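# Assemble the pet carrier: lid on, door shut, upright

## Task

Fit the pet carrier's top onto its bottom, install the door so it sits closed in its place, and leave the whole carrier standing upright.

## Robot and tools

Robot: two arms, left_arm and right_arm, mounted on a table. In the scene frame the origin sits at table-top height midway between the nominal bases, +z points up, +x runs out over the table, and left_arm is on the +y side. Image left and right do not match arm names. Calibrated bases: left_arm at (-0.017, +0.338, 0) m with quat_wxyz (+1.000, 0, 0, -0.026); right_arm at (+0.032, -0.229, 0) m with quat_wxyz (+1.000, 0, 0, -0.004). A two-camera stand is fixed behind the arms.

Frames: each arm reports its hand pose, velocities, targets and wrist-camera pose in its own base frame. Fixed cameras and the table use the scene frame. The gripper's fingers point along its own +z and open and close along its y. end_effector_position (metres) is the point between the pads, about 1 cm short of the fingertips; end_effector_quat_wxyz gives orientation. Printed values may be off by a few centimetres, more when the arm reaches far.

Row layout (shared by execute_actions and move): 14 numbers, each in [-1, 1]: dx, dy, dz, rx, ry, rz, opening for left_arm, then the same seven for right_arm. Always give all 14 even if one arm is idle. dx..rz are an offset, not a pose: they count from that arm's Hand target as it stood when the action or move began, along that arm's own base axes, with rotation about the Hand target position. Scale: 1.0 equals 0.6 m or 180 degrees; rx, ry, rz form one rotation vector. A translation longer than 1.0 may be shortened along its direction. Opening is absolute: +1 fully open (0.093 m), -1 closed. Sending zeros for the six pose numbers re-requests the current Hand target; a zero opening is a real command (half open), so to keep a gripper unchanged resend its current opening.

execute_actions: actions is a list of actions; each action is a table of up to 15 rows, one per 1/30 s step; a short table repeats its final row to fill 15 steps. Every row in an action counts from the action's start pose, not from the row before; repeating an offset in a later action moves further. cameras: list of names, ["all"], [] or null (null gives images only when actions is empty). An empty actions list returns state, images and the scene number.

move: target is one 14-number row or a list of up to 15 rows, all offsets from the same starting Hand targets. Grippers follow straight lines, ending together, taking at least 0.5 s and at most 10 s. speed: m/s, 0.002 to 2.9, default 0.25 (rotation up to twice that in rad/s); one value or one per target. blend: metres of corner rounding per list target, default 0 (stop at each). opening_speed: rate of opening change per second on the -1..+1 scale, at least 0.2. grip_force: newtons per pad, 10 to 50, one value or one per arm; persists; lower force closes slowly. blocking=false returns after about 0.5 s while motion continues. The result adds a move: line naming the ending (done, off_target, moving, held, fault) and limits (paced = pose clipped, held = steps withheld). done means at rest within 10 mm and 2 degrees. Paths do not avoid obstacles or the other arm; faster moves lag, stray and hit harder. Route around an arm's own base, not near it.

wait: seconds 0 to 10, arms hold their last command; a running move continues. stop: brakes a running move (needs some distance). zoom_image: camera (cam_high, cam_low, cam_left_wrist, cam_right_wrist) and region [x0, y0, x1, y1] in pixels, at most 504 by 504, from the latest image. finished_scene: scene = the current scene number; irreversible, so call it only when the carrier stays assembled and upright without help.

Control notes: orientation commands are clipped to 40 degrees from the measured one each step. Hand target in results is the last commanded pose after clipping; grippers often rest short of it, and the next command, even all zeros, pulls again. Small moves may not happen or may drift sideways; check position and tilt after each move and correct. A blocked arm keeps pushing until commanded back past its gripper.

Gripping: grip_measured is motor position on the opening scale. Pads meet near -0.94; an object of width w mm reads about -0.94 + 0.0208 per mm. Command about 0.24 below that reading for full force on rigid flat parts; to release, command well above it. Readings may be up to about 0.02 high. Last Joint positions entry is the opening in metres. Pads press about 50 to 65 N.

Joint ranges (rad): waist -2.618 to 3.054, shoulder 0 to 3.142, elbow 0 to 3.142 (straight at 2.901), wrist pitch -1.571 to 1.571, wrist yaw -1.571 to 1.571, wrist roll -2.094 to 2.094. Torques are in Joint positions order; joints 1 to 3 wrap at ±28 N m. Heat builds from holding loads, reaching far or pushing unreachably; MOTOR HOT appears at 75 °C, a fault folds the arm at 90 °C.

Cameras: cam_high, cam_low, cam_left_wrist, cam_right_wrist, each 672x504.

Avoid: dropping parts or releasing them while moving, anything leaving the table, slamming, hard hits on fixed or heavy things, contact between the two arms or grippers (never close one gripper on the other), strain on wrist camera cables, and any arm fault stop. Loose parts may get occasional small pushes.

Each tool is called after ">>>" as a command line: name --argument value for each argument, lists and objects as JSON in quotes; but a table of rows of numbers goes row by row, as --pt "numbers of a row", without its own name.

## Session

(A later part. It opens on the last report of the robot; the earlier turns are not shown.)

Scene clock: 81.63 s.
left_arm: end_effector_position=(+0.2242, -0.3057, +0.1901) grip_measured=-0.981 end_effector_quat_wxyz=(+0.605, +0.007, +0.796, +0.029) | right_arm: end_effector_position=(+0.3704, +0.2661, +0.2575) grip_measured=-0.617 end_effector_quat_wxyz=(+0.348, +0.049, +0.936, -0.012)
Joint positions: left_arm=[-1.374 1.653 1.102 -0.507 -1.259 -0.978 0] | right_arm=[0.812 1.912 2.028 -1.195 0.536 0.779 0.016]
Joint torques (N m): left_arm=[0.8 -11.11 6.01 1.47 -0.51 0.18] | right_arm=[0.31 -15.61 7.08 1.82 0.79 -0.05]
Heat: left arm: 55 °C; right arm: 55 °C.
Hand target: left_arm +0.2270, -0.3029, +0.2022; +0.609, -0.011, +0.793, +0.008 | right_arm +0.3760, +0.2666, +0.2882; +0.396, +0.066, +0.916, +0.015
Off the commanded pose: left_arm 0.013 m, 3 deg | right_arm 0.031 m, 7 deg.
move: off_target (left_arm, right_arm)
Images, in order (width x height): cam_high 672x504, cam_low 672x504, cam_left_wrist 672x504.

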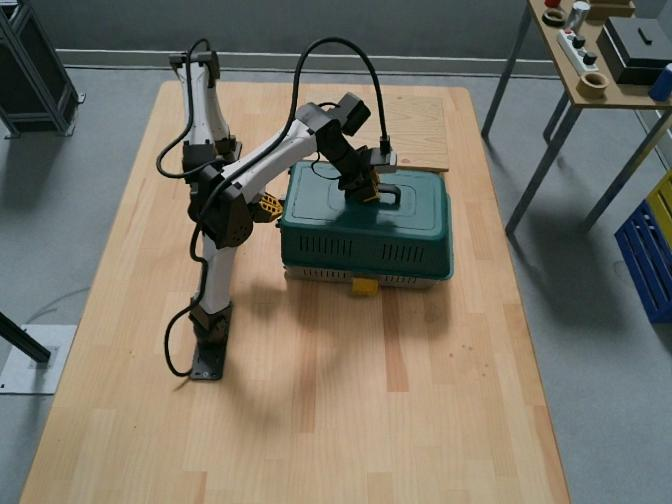

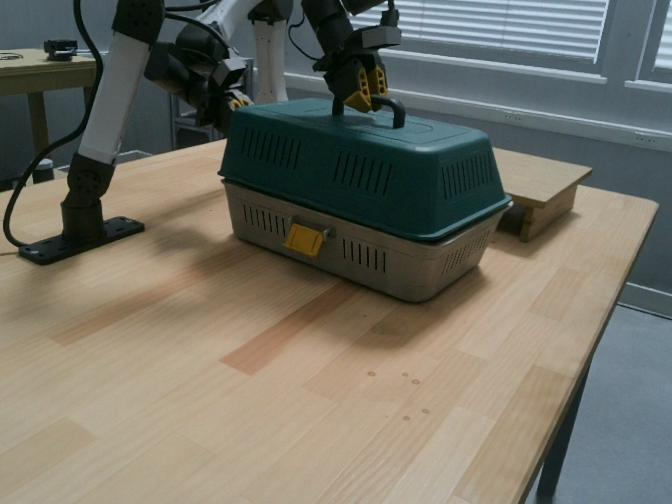

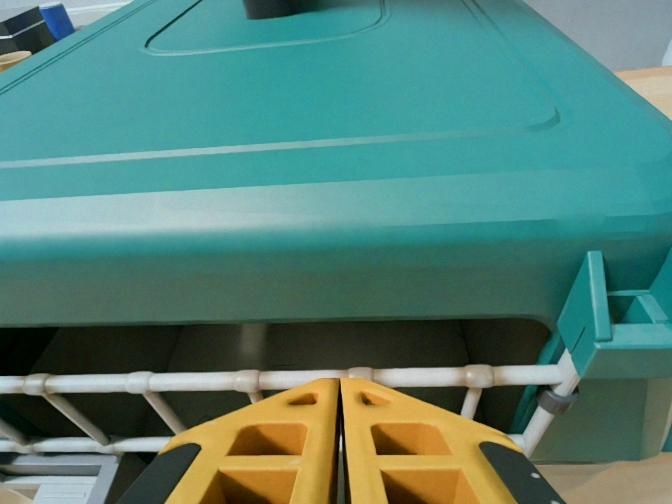

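>>> move --target '[0.0,0,0,0,0,0,-1,0.0,0.003,-0.014,-0.002,0.0,0.0,-0.9]' --speed 0.03 --cameras '["cam_high","cam_low","cam_left_wrist"]'

>>> zoom_image --camera "cam_left_wrist" --region '[450, 190, 670, 440]'

>>> zoom_image --camera "cam_low" --region '[200, 50, 530, 300]'

Scene clock: 88.17 s.
left_arm: end_effector_position=(+0.2243, -0.3060, +0.1902) grip_measured=-0.981 end_effector_quat_wxyz=(+0.605, +0.007, +0.796, +0.029) | right_arm: end_effector_position=(+0.3709, +0.2669, +0.2563) grip_measured=-0.617 end_effector_quat_wxyz=(+0.356, +0.047, +0.933, -0.012)
Joint positions: left_arm=[-1.374 1.653 1.102 -0.504 -1.259 -0.976 0] | right_arm=[0.817 1.898 1.994 -1.161 0.549 0.772 0.016]
Joint torques (N m): left_arm=[0.88 -11.17 5.85 1.47 -0.53 0.22] | right_arm=[0.28 -14.56 6.56 1.83 0.71 0.02]
Heat: left arm: 55 °C; right arm: 54 °C.
Hand target: left_arm +0.2270, -0.3029, +0.2022; +0.609, -0.011, +0.793, +0.008 | right_arm +0.3761, +0.2684, +0.2798; +0.396, +0.065, +0.916, +0.012
Off the commanded pose: left_arm 0.013 m, 3 deg | right_arm 0.024 m, 6 deg.
move: off_target (left_arm, right_arm)
Images, in order (width x height): cam_high 672x504, cam_low 672x504, cam_left_wrist 672x504.

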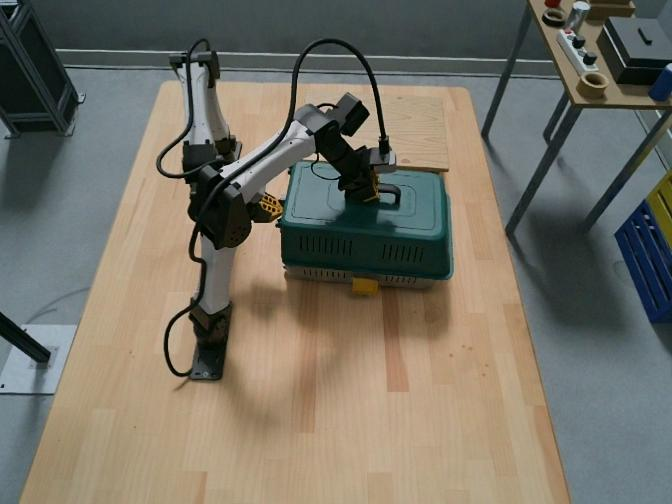

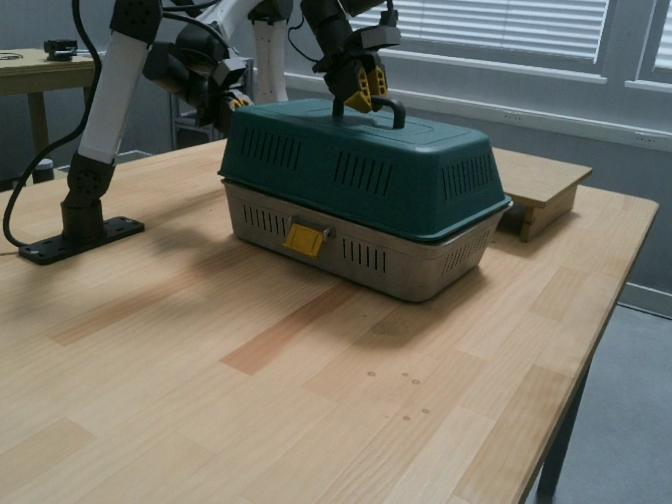

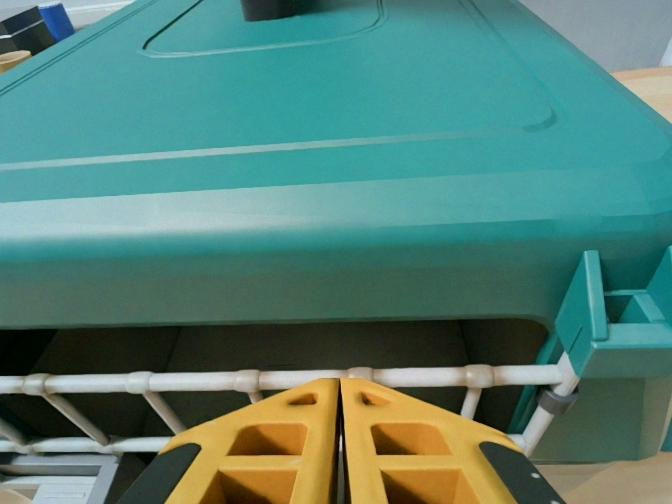

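Scaled by 2.016 from the camera's 672x504 image, which has a finer 960x720 frame.

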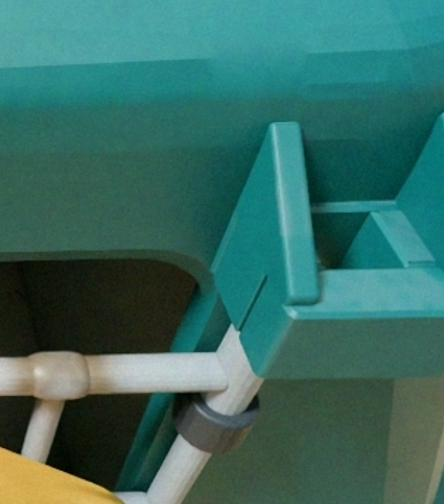

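Scaled by 1.527 from the camera's 672x504 image, which has a finer 960x720 frame.

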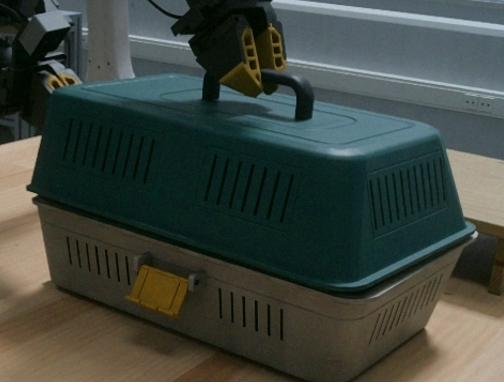

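>>> move --target '[-0.1,0.03,0.06,0,0,0.0,-1,0,0.0,0.0,0,0.0,0,-0.9]' --speed 0.08 --cameras '["cam_left_wrist","cam_high"]'

>>> zoom_image --camera "cam_left_wrist" --region '[40, 210, 210, 410]'

>>> zoom_image --camera "cam_left_wrist" --region '[470, 210, 640, 410]'

Scene clock: 93.33 s.
left_arm: end_effector_position=(+0.1675, -0.2789, +0.2296) grip_measured=-0.981 end_effector_quat_wxyz=(+0.600, -0.001, +0.800, +0.020) | right_arm: end_effector_position=(+0.3709, +0.2669, +0.2563) grip_measured=-0.617 end_effector_quat_wxyz=(+0.356, +0.047, +0.933, -0.012)
Joint positions: left_arm=[-1.55 1.636 1.291 -1.273 -1.287 -1.589 0] | right_arm=[0.817 1.898 1.994 -1.161 0.549 0.772 0.016]
Joint torques (N m): left_arm=[-0.25 -6.05 8.79 0.15 -0.87 -0.09] | right_arm=[0.29 -14.54 6.53 1.83 0.72 0.03]
Heat: left arm: 55 °C; right arm: 55 °C.
Hand target: left_arm +0.1670, -0.2850, +0.2383; +0.609, -0.011, +0.793, +0.008 | right_arm +0.3761, +0.2684, +0.2798; +0.396, +0.065, +0.916, +0.012
Off the commanded pose: left_arm 0.010 m, 2 deg | right_arm 0.024 m, 6 deg.
move: off_target (right_arm)
Images, in order (width x height): cam_high 672x504, cam_left_wrist 672x504.

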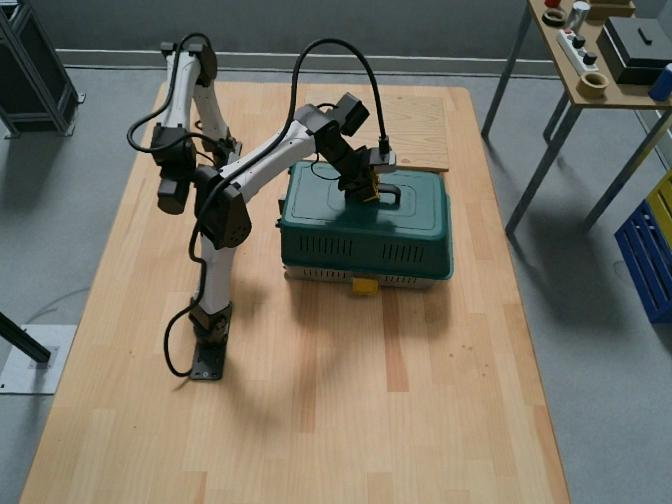

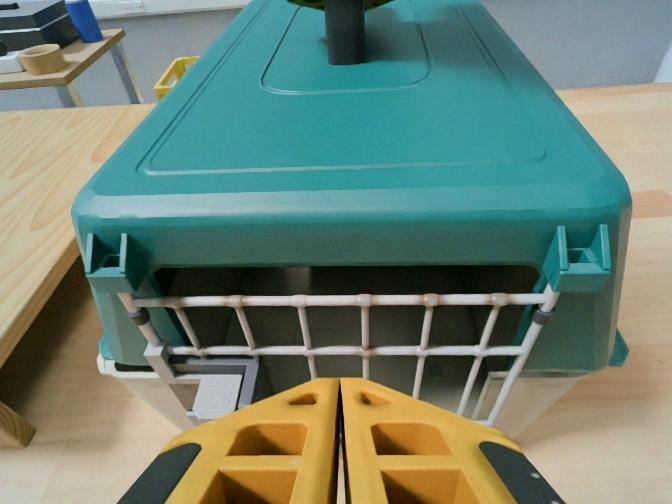

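Scaled by 2.520 from the camera's 672x504 image, which has a finer 960x720 frame.

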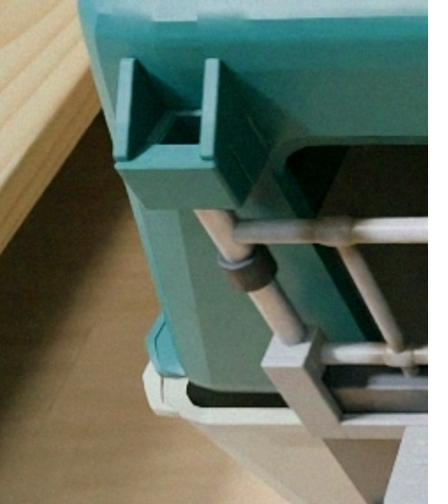

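Scaled by 2.520 from the camera's 672x504 image, which has a finer 960x720 frame.

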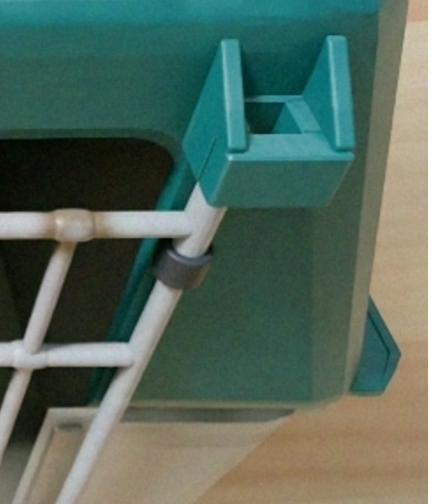

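>>> move --target '[0,0,0,0,0,0.0,-1,0,0.009,0.004,0,0.0,0,-0.9]' --speed 0.03 --cameras '["cam_left_wrist","cam_high"]'

>>> zoom_image --camera "cam_left_wrist" --region '[40, 210, 210, 410]'

>>> zoom_image --camera "cam_left_wrist" --region '[470, 210, 640, 410]'

>>> zoom_image --camera "cam_high" --region '[250, 160, 460, 300]'

Scene clock: 99.30 s.
left_arm: end_effector_position=(+0.1675, -0.2783, +0.2296) grip_measured=-0.981 end_effector_quat_wxyz=(+0.600, -0.002, +0.800, +0.020) | right_arm: end_effector_position=(+0.3694, +0.2688, +0.2567) grip_measured=-0.617 end_effector_quat_wxyz=(+0.358, +0.044, +0.933, -0.013)
Joint positions: left_arm=[-1.55 1.636 1.291 -1.278 -1.287 -1.594 0] | right_arm=[0.824 1.898 1.994 -1.161 0.554 0.771 0.016]
Joint torques (N m): left_arm=[-0.2 -5.91 8.85 0.12 -0.84 -0.07] | right_arm=[0.55 -12.63 9.89 1.65 0.73 0.11]
Heat: left arm: 54 °C; right arm: 56 °C.
Hand target: left_arm +0.1670, -0.2850, +0.2383; +0.609, -0.011, +0.793, +0.008 | right_arm +0.3760, +0.2738, +0.2822; +0.396, +0.065, +0.916, +0.012
Off the commanded pose: left_arm 0.011 m, 2 deg | right_arm 0.027 m, 6 deg.
move: off_target (left_arm, right_arm)
Images, in order (width x height): cam_high 672x504, cam_left_wrist 672x504.

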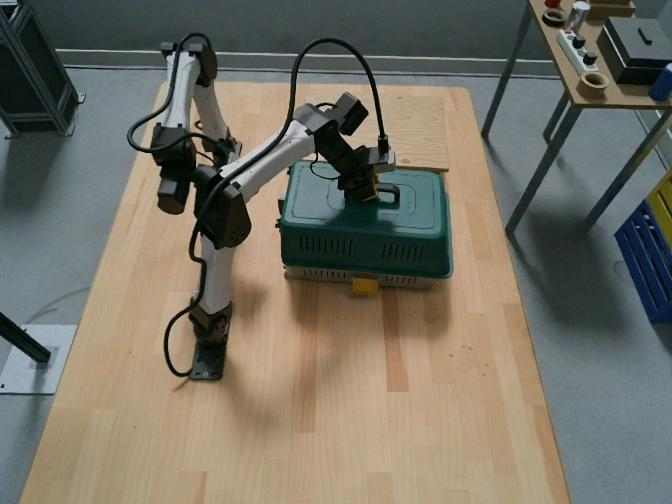

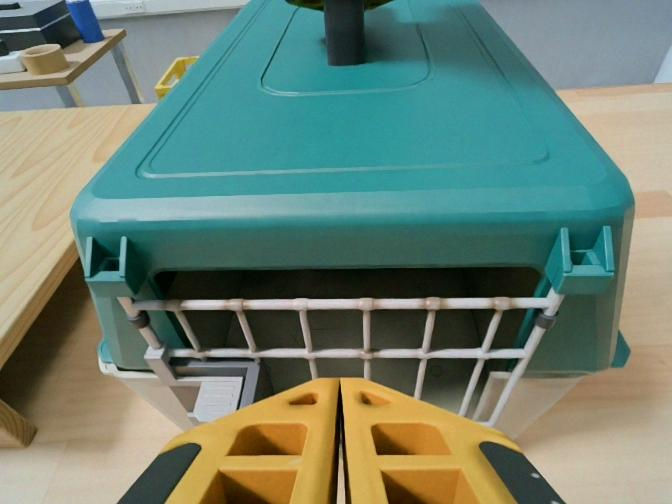

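Scaled by 2.520 from the camera's 672x504 image, which has a finer 960x720 frame.

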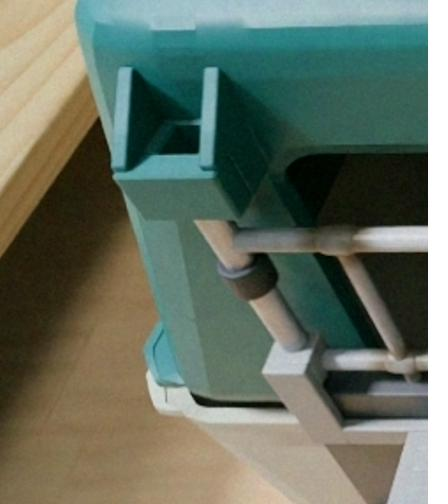

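Scaled by 2.520 from the camera's 672x504 image, which has a finer 960x720 frame.

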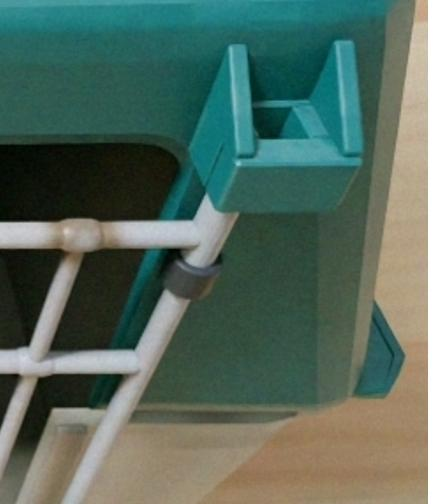

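Scaled by 2.400 from the camera's 672x504 image, which has a finer 960x720 frame.

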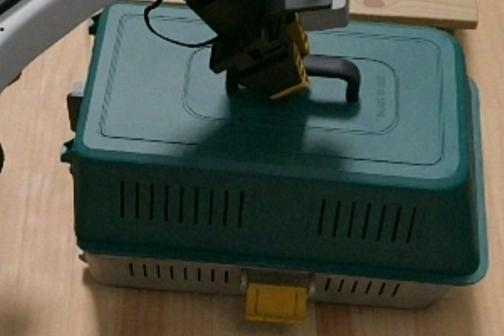

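>>> move --target '[0,0,0,0,0,0.0,-1,0.006,0.0,-0.022,0,0.0,0,-0.9]' --speed 0.03 --cameras '["cam_left_wrist","cam_high","cam_low"]'

>>> zoom_image --camera "cam_left_wrist" --region '[40, 210, 210, 410]'

>>> zoom_image --camera "cam_left_wrist" --region '[470, 210, 640, 410]'

>>> zoom_image --camera "cam_high" --region '[250, 160, 460, 300]'

>>> zoom_image --camera "cam_low" --region '[200, 50, 530, 300]'

Scene clock: 104.80 s.
left_arm: end_effector_position=(+0.1675, -0.2783, +0.2296) grip_measured=-0.981 end_effector_quat_wxyz=(+0.600, -0.002, +0.800, +0.020) | right_arm: end_effector_position=(+0.3716, +0.2702, +0.2537) grip_measured=-0.617 end_effector_quat_wxyz=(+0.363, +0.042, +0.931, -0.015)
Joint positions: left_arm=[-1.55 1.636 1.291 -1.278 -1.287 -1.594 0] | right_arm=[0.826 1.896 1.972 -1.132 0.565 0.763 0.016]
Joint torques (N m): left_arm=[-0.28 -5.87 8.96 0.15 -0.88 -0.09] | right_arm=[-0.31 -13.07 6.13 1.93 0.57 0.14]
Heat: left arm: 54 °C; right arm: 55 °C.
Hand target: left_arm +0.1670, -0.2850, +0.2383; +0.609, -0.011, +0.793, +0.008 | right_arm +0.3796, +0.2737, +0.2690; +0.396, +0.065, +0.916, +0.012
Off the commanded pose: left_arm 0.011 m, 2 deg | right_arm 0.018 m, 6 deg.
move: off_target (left_arm, right_arm)
Images, in order (width x height): cam_high 672x504, cam_low 672x504, cam_left_wrist 672x504.

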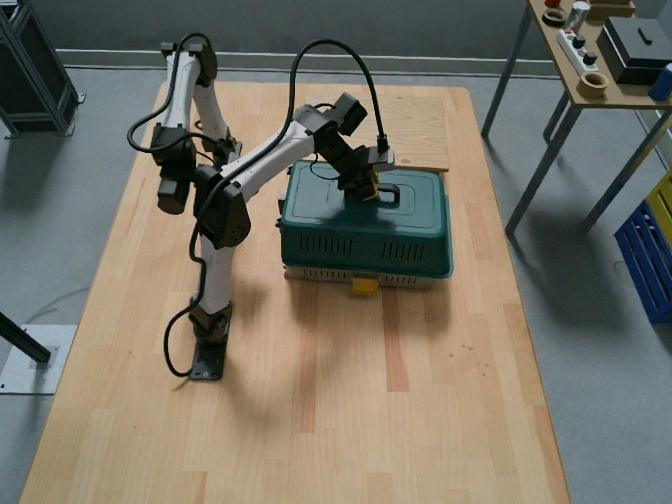

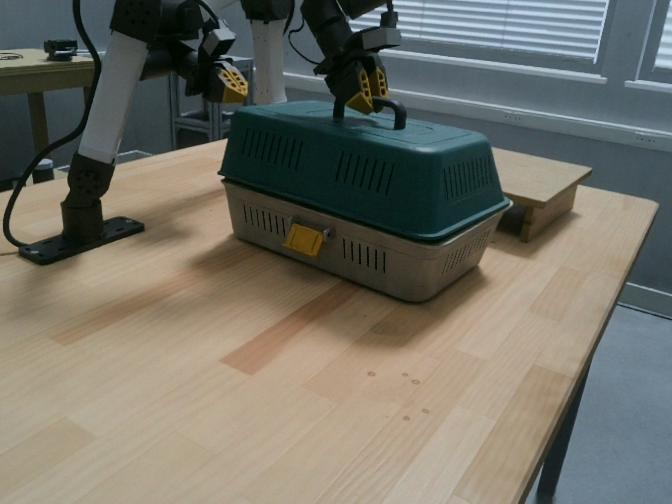

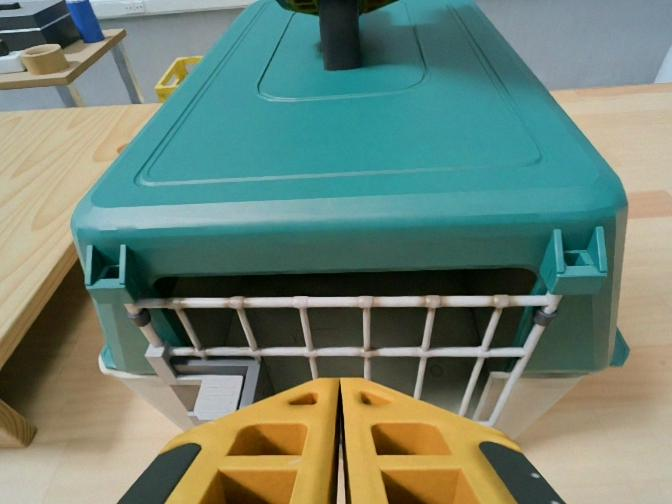

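Scaled by 2.520 from the camera's 672x504 image, which has a finer 960x720 frame.

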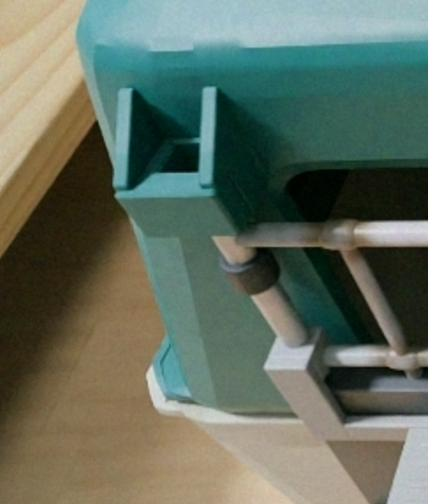

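Scaled by 2.520 from the camera's 672x504 image, which has a finer 960x720 frame.

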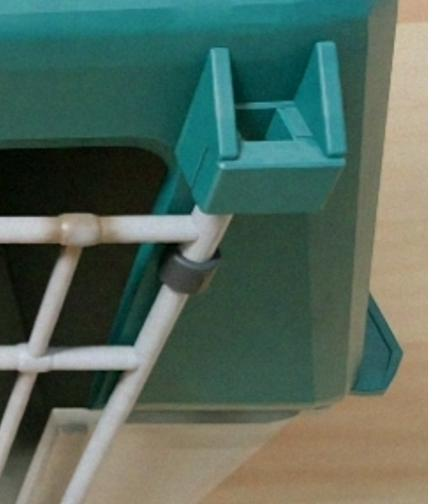

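Scaled by 2.400 from the camera's 672x504 image, which has a finer 960x720 frame.

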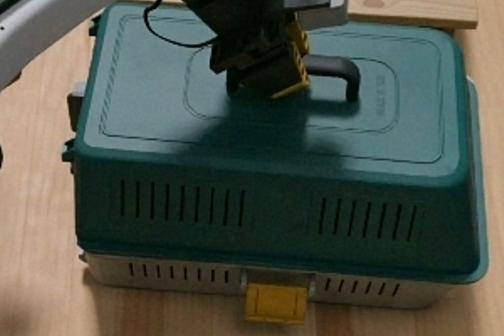

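Scaled by 1.527 from the camera's 672x504 image, which has a finer 960x720 frame.

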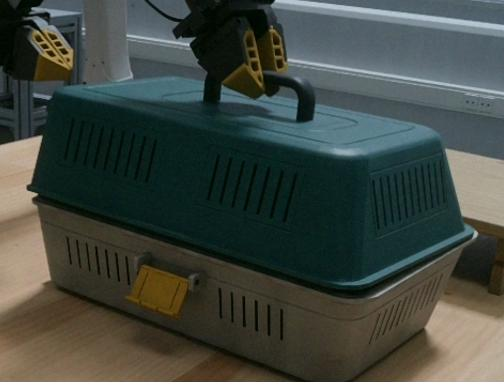

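>>> move --target '[0,0,0,0,0,0.0,-1,0.0,-0.004,-0.02,0,0.0,0,-0.9]' --speed 0.03 --cameras '["cam_left_wrist","cam_high","cam_low"]'

>>> zoom_image --camera "cam_left_wrist" --region '[40, 210, 210, 410]'

>>> zoom_image --camera "cam_left_wrist" --region '[470, 210, 640, 410]'

>>> zoom_image --camera "cam_low" --region '[200, 50, 530, 300]'

Scene clock: 109.47 s.
left_arm: end_effector_position=(+0.1675, -0.2783, +0.2296) grip_measured=-0.981 end_effector_quat_wxyz=(+0.600, -0.002, +0.800, +0.020) | right_arm: end_effector_position=(+0.3723, +0.2695, +0.2528) grip_measured=-0.617 end_effector_quat_wxyz=(+0.379, +0.042, +0.925, -0.009)
Joint positions: left_arm=[-1.55 1.636 1.291 -1.278 -1.287 -1.594 0] | right_arm=[0.829 1.862 1.901 -1.061 0.581 0.752 0.016]
Joint torques (N m): left_arm=[-0.23 -5.87 8.81 0.13 -0.83 -0.05] | right_arm=[-0.94 -11.62 5.37 1.9 0.39 0.18]
Heat: left arm: 54 °C; right arm: 54 °C.
Hand target: left_arm +0.1670, -0.2850, +0.2383; +0.609, -0.011, +0.793, +0.008 | right_arm +0.3797, +0.2713, +0.2571; +0.396, +0.065, +0.916, +0.012
Off the commanded pose: left_arm 0.011 m, 2 deg | right_arm 0.009 m, 4 deg.
move: off_target (left_arm, right_arm)
Images, in order (width x height): cam_high 672x504, cam_low 672x504, cam_left_wrist 672x504.

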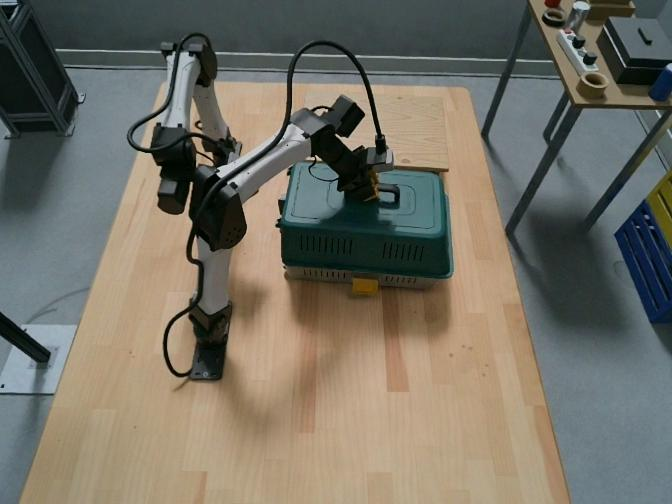

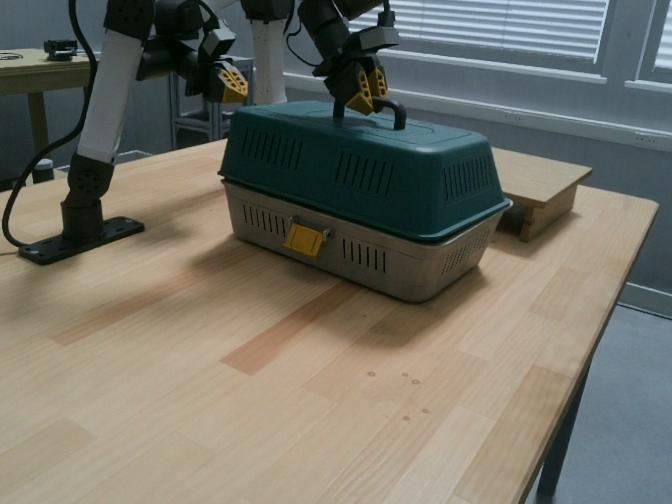

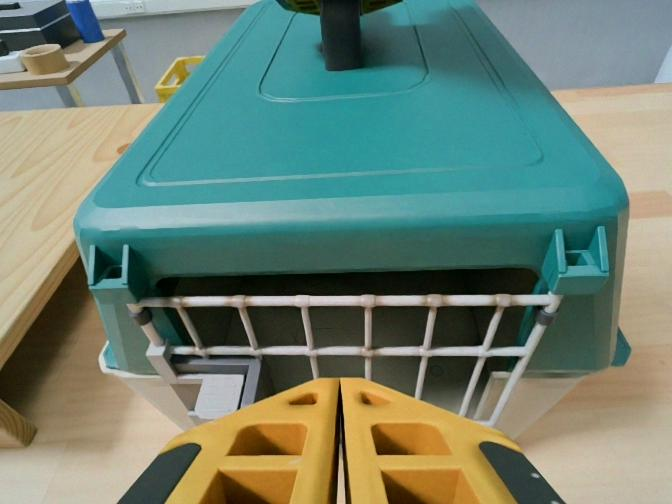

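Scaled by 2.520 from the camera's 672x504 image, which has a finer 960x720 frame.

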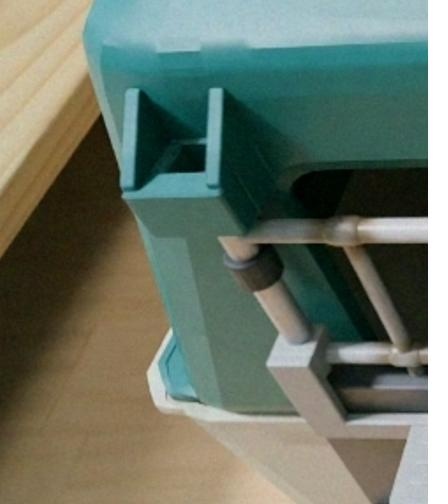

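Scaled by 2.520 from the camera's 672x504 image, which has a finer 960x720 frame.

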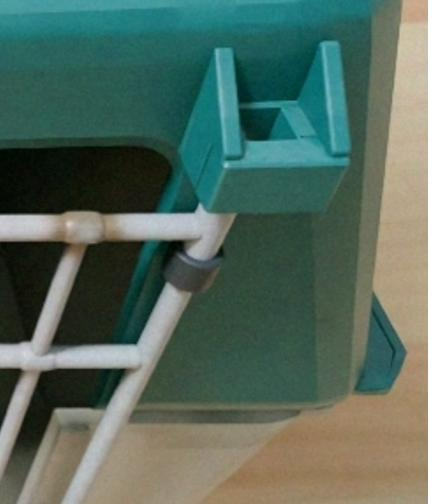

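Scaled by 1.527 from the camera's 672x504 image, which has a finer 960x720 frame.

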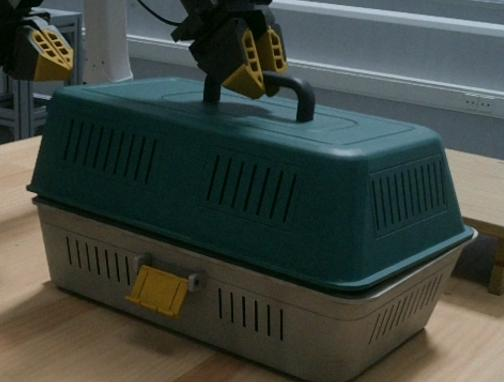

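>>> move --pt "0 0 0 0 0 0.0 -1 0.0 -0.012 0.025 0 0.0 -0.003 -0.9" --pt "0 0 0 0 0 0.0 -1 0.0 -0.018 0.02 0 0.0 -0.003 -0.9" --pt "0 0 0 0 0 0.0 -1 0.0 -0.014 -0.004 0 0.0 -0.003 -0.9" --speed 0.03 --cameras '["cam_left_wrist","cam_high","cam_low"]'

>>> zoom_image --camera "cam_left_wrist" --region '[40, 210, 210, 410]'

>>> zoom_image --camera "cam_left_wrist" --region '[470, 210, 640, 410]'

>>> zoom_image --camera "cam_low" --region '[200, 50, 530, 300]'

Scene clock: 125.77 s.
left_arm: end_effector_position=(+0.1675, -0.2783, +0.2296) grip_measured=-0.981 end_effector_quat_wxyz=(+0.600, -0.002, +0.800, +0.020) | right_arm: end_effector_position=(+0.3736, +0.2648, +0.2534) grip_measured=-0.617 end_effector_quat_wxyz=(+0.385, +0.045, +0.922, -0.005)
Joint positions: left_arm=[-1.55 1.636 1.291 -1.278 -1.287 -1.594 0] | right_arm=[0.82 1.835 1.858 -1.023 0.581 0.743 0.016]
Joint torques (N m): left_arm=[-0.38 -5.9 8.87 0.13 -0.84 -0.07] | right_arm=[-1.32 -11.3 5.29 1.77 0.36 0.23]
Heat: left arm: 55 °C; right arm: 49 °C.
Hand target: left_arm +0.1670, -0.2850, +0.2383; +0.609, -0.011, +0.793, +0.008 | right_arm +0.3796, +0.2629, +0.2545; +0.396, +0.069, +0.916, +0.010
Off the commanded pose: left_arm 0.011 m, 2 deg | right_arm 0.006 m, 4 deg.
move: off_target (left_arm, right_arm)
Images, in order (width x height): cam_high 672x504, cam_low 672x504, cam_left_wrist 672x504.

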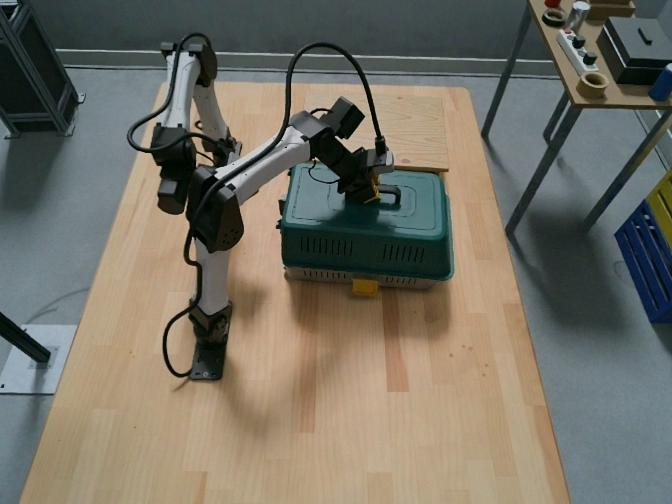

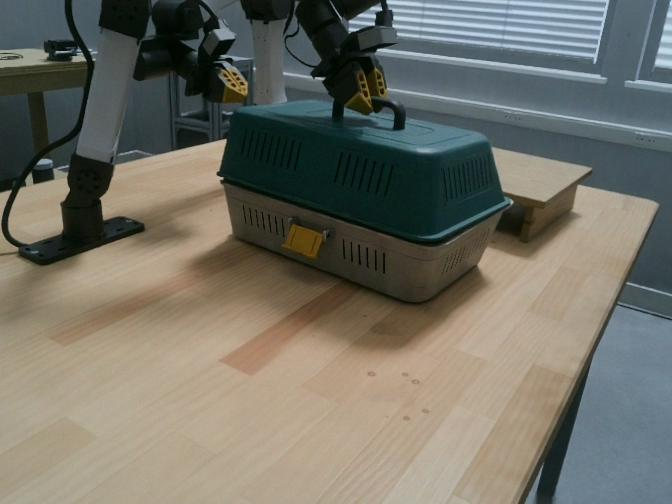

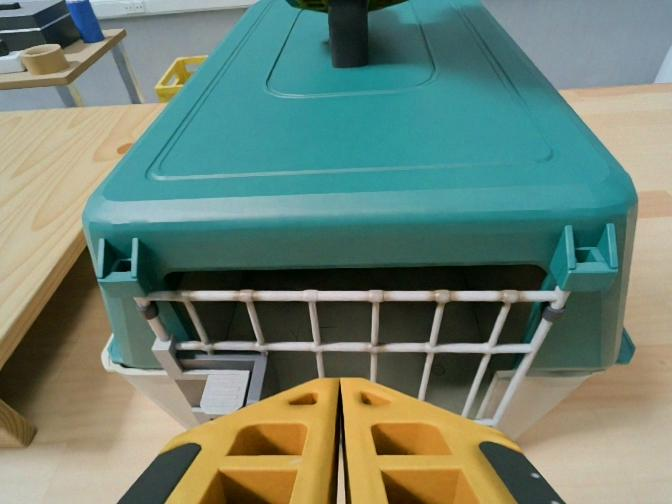

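Scaled by 2.520 from the camera's 672x504 image, which has a finer 960x720 frame.

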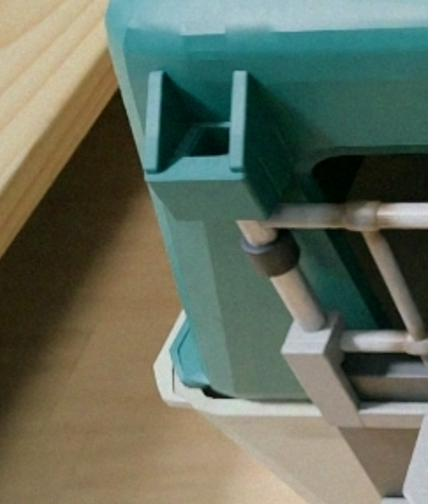

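Scaled by 2.520 from the camera's 672x504 image, which has a finer 960x720 frame.

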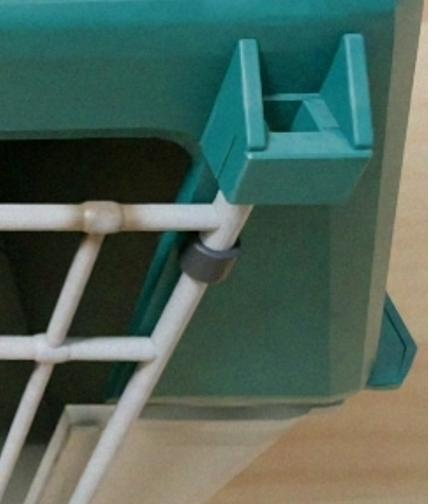

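Scaled by 1.527 from the camera's 672x504 image, which has a finer 960x720 frame.

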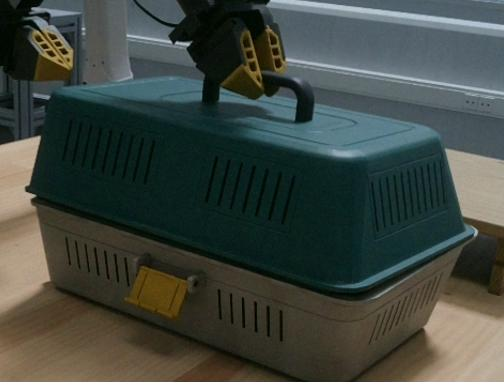

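>>> move --pt "0 0 0 0 0 0.0 -1 0.0 0.012 0.025 0 0.0 0.0 -0.9" --pt "0 0 0 0 0 0.0 -1 0.0 0.028 0.022 0 0.0 0.0 -0.9" --pt "0 0 0 0 0 0.0 -1 0.0 0.024 -0.004 0 0.0 0.0 -0.9" --speed 0.03 --cameras '["cam_left_wrist","cam_high","cam_low"]'

>>> zoom_image --camera "cam_left_wrist" --region '[40, 210, 210, 410]'

>>> zoom_image --camera "cam_left_wrist" --region '[470, 210, 640, 410]'

>>> zoom_image --camera "cam_low" --region '[200, 50, 530, 300]'

Scene clock: 136.70 s.
left_arm: end_effector_position=(+0.1675, -0.2783, +0.2296) grip_measured=-0.981 end_effector_quat_wxyz=(+0.600, -0.002, +0.800, +0.020) | right_arm: end_effector_position=(+0.3749, +0.2699, +0.2522) grip_measured=-0.617 end_effector_quat_wxyz=(+0.384, +0.046, +0.922, -0.018)
Joint positions: left_arm=[-1.55 1.636 1.291 -1.278 -1.287 -1.594 0] | right_arm=[0.833 1.876 1.913 -1.064 0.605 0.759 0.016]
Joint torques (N m): left_arm=[-0.31 -5.93 8.98 0.12 -0.83 -0.08] | right_arm=[-0.17 -10.99 5.38 1.87 0.28 0.34]
Heat: left arm: 55 °C; right arm: 48 °C.
Hand target: left_arm +0.1670, -0.2850, +0.2383; +0.609, -0.011, +0.793, +0.008 | right_arm +0.3796, +0.2774, +0.2521; +0.396, +0.069, +0.916, +0.010
Off the commanded pose: left_arm 0.011 m, 2 deg | right_arm 0.009 m, 4 deg.
move: off_target (left_arm, right_arm)
Images, in order (width x height): cam_high 672x504, cam_low 672x504, cam_left_wrist 672x504.

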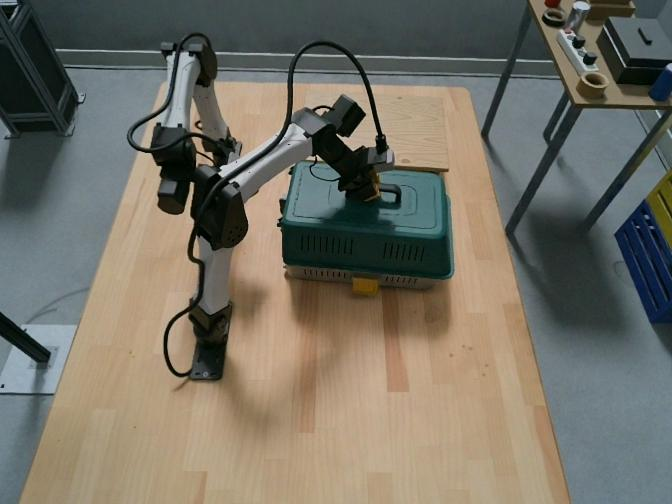

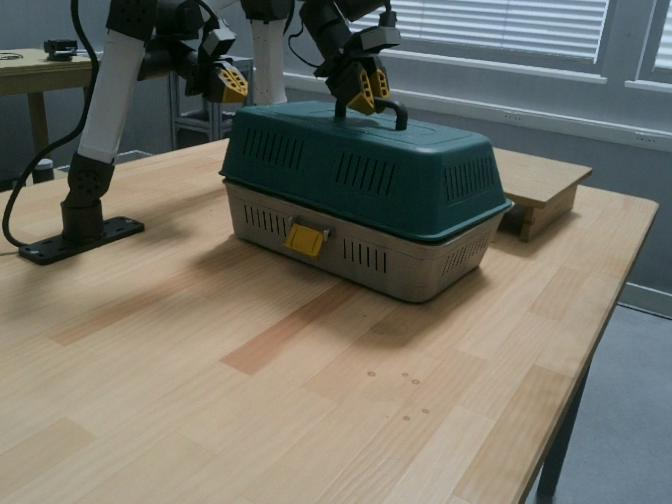

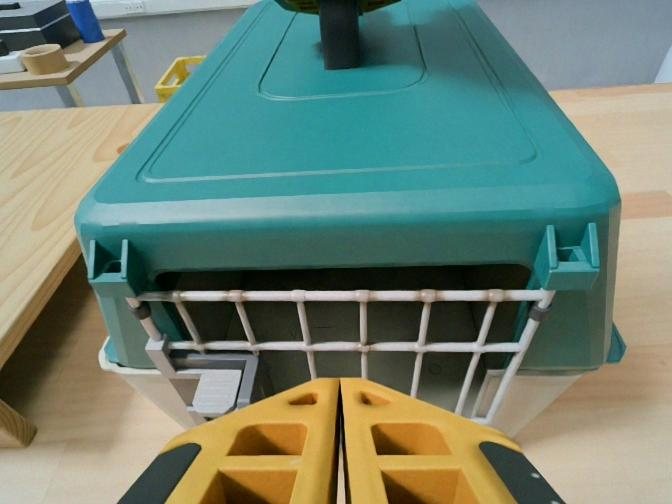

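Scaled by 2.520 from the camera's 672x504 image, which has a finer 960x720 frame.

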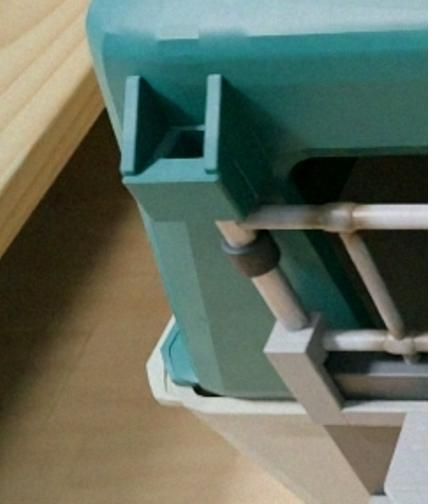

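Scaled by 2.520 from the camera's 672x504 image, which has a finer 960x720 frame.

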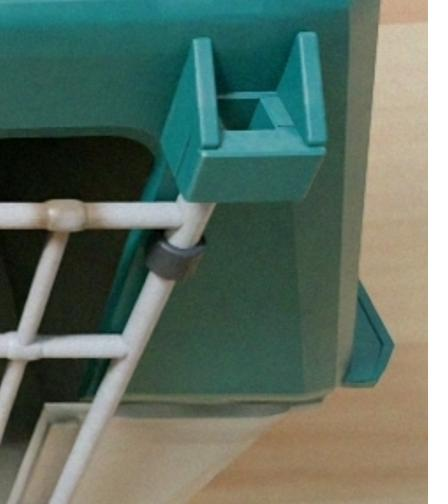

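Scaled by 1.527 from the camera's 672x504 image, which has a finer 960x720 frame.

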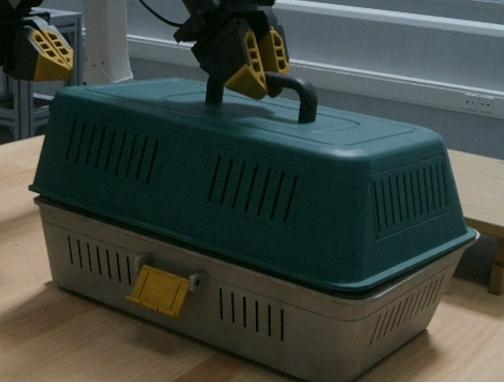

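>>> move --pt "0 0 0 0 0 0.0 -1 -0.002 0.0 0.065 0 0.0 0.0 -0.9" --pt "0 0 0 0 0 0.0 -1 -0.002 0.01 0.065 0 0.0 0.0 -0.9" --speed 0.03 --cameras '["cam_left_wrist","cam_high","cam_low"]'

>>> zoom_image --camera "cam_left_wrist" --region '[40, 210, 210, 410]'

>>> zoom_image --camera "cam_left_wrist" --region '[470, 210, 640, 410]'

>>> zoom_image --camera "cam_low" --region '[200, 50, 530, 300]'

Scene clock: 145.67 s.
left_arm: end_effector_position=(+0.1675, -0.2783, +0.2296) grip_measured=-0.981 end_effector_quat_wxyz=(+0.600, -0.002, +0.800, +0.020) | right_arm: end_effector_position=(+0.3701, +0.2788, +0.2630) grip_measured=-0.617 end_effector_quat_wxyz=(+0.359, +0.047, +0.932, -0.015)
Joint positions: left_arm=[-1.55 1.636 1.291 -1.278 -1.287 -1.594 0] | right_arm=[0.843 1.953 2.097 -1.222 0.571 0.798 0.016]
Joint torques (N m): left_arm=[-0.36 -5.81 8.76 0.16 -0.84 -0.08] | right_arm=[0.1 -11.86 12.38 1.5 0.7 0.07]
Heat: left arm: 55 °C; right arm: 49 °C.
Hand target: left_arm +0.1670, -0.2850, +0.2383; +0.609, -0.011, +0.793, +0.008 | right_arm +0.3784, +0.2834, +0.2910; +0.396, +0.069, +0.916, +0.010
Off the commanded pose: left_arm 0.011 m, 2 deg | right_arm 0.030 m, 6 deg.
move: off_target (left_arm, right_arm)
Images, in order (width x height): cam_high 672x504, cam_low 672x504, cam_left_wrist 672x504.

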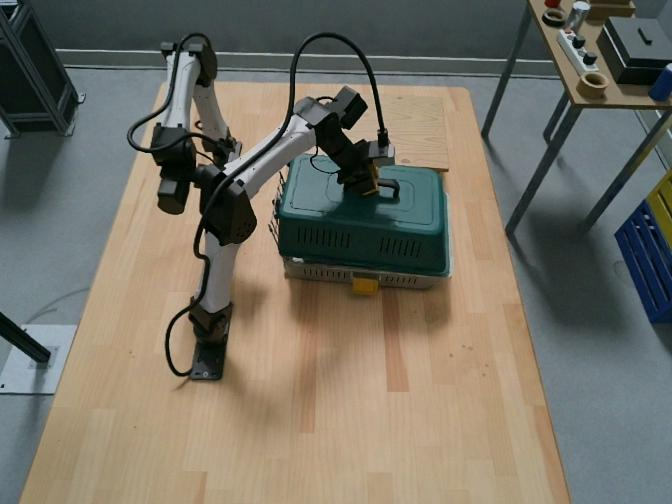

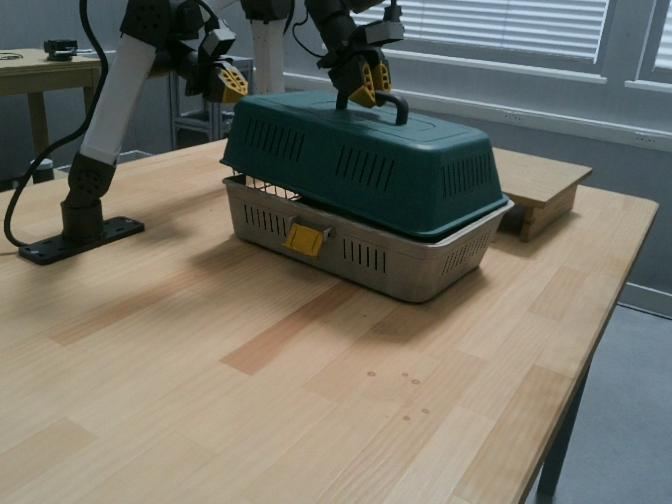

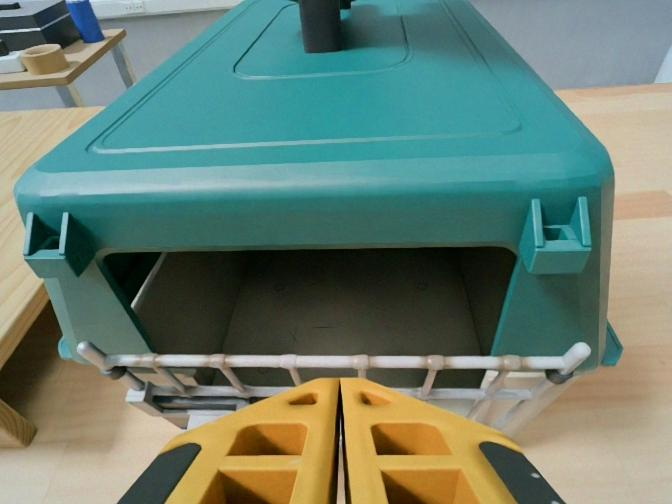

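Scaled by 2.520 from the camera's 672x504 image, which has a finer 960x720 frame.

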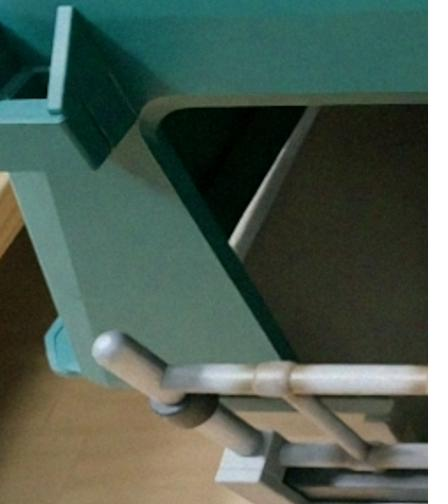

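Scaled by 2.520 from the camera's 672x504 image, which has a finer 960x720 frame.

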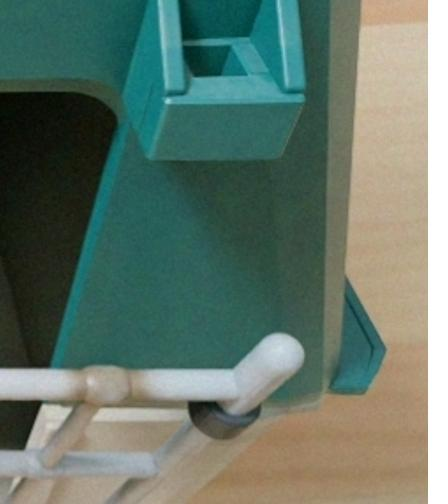

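Scaled by 1.527 from the camera's 672x504 image, which has a finer 960x720 frame.

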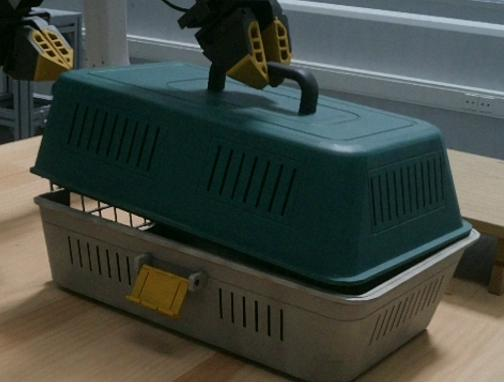

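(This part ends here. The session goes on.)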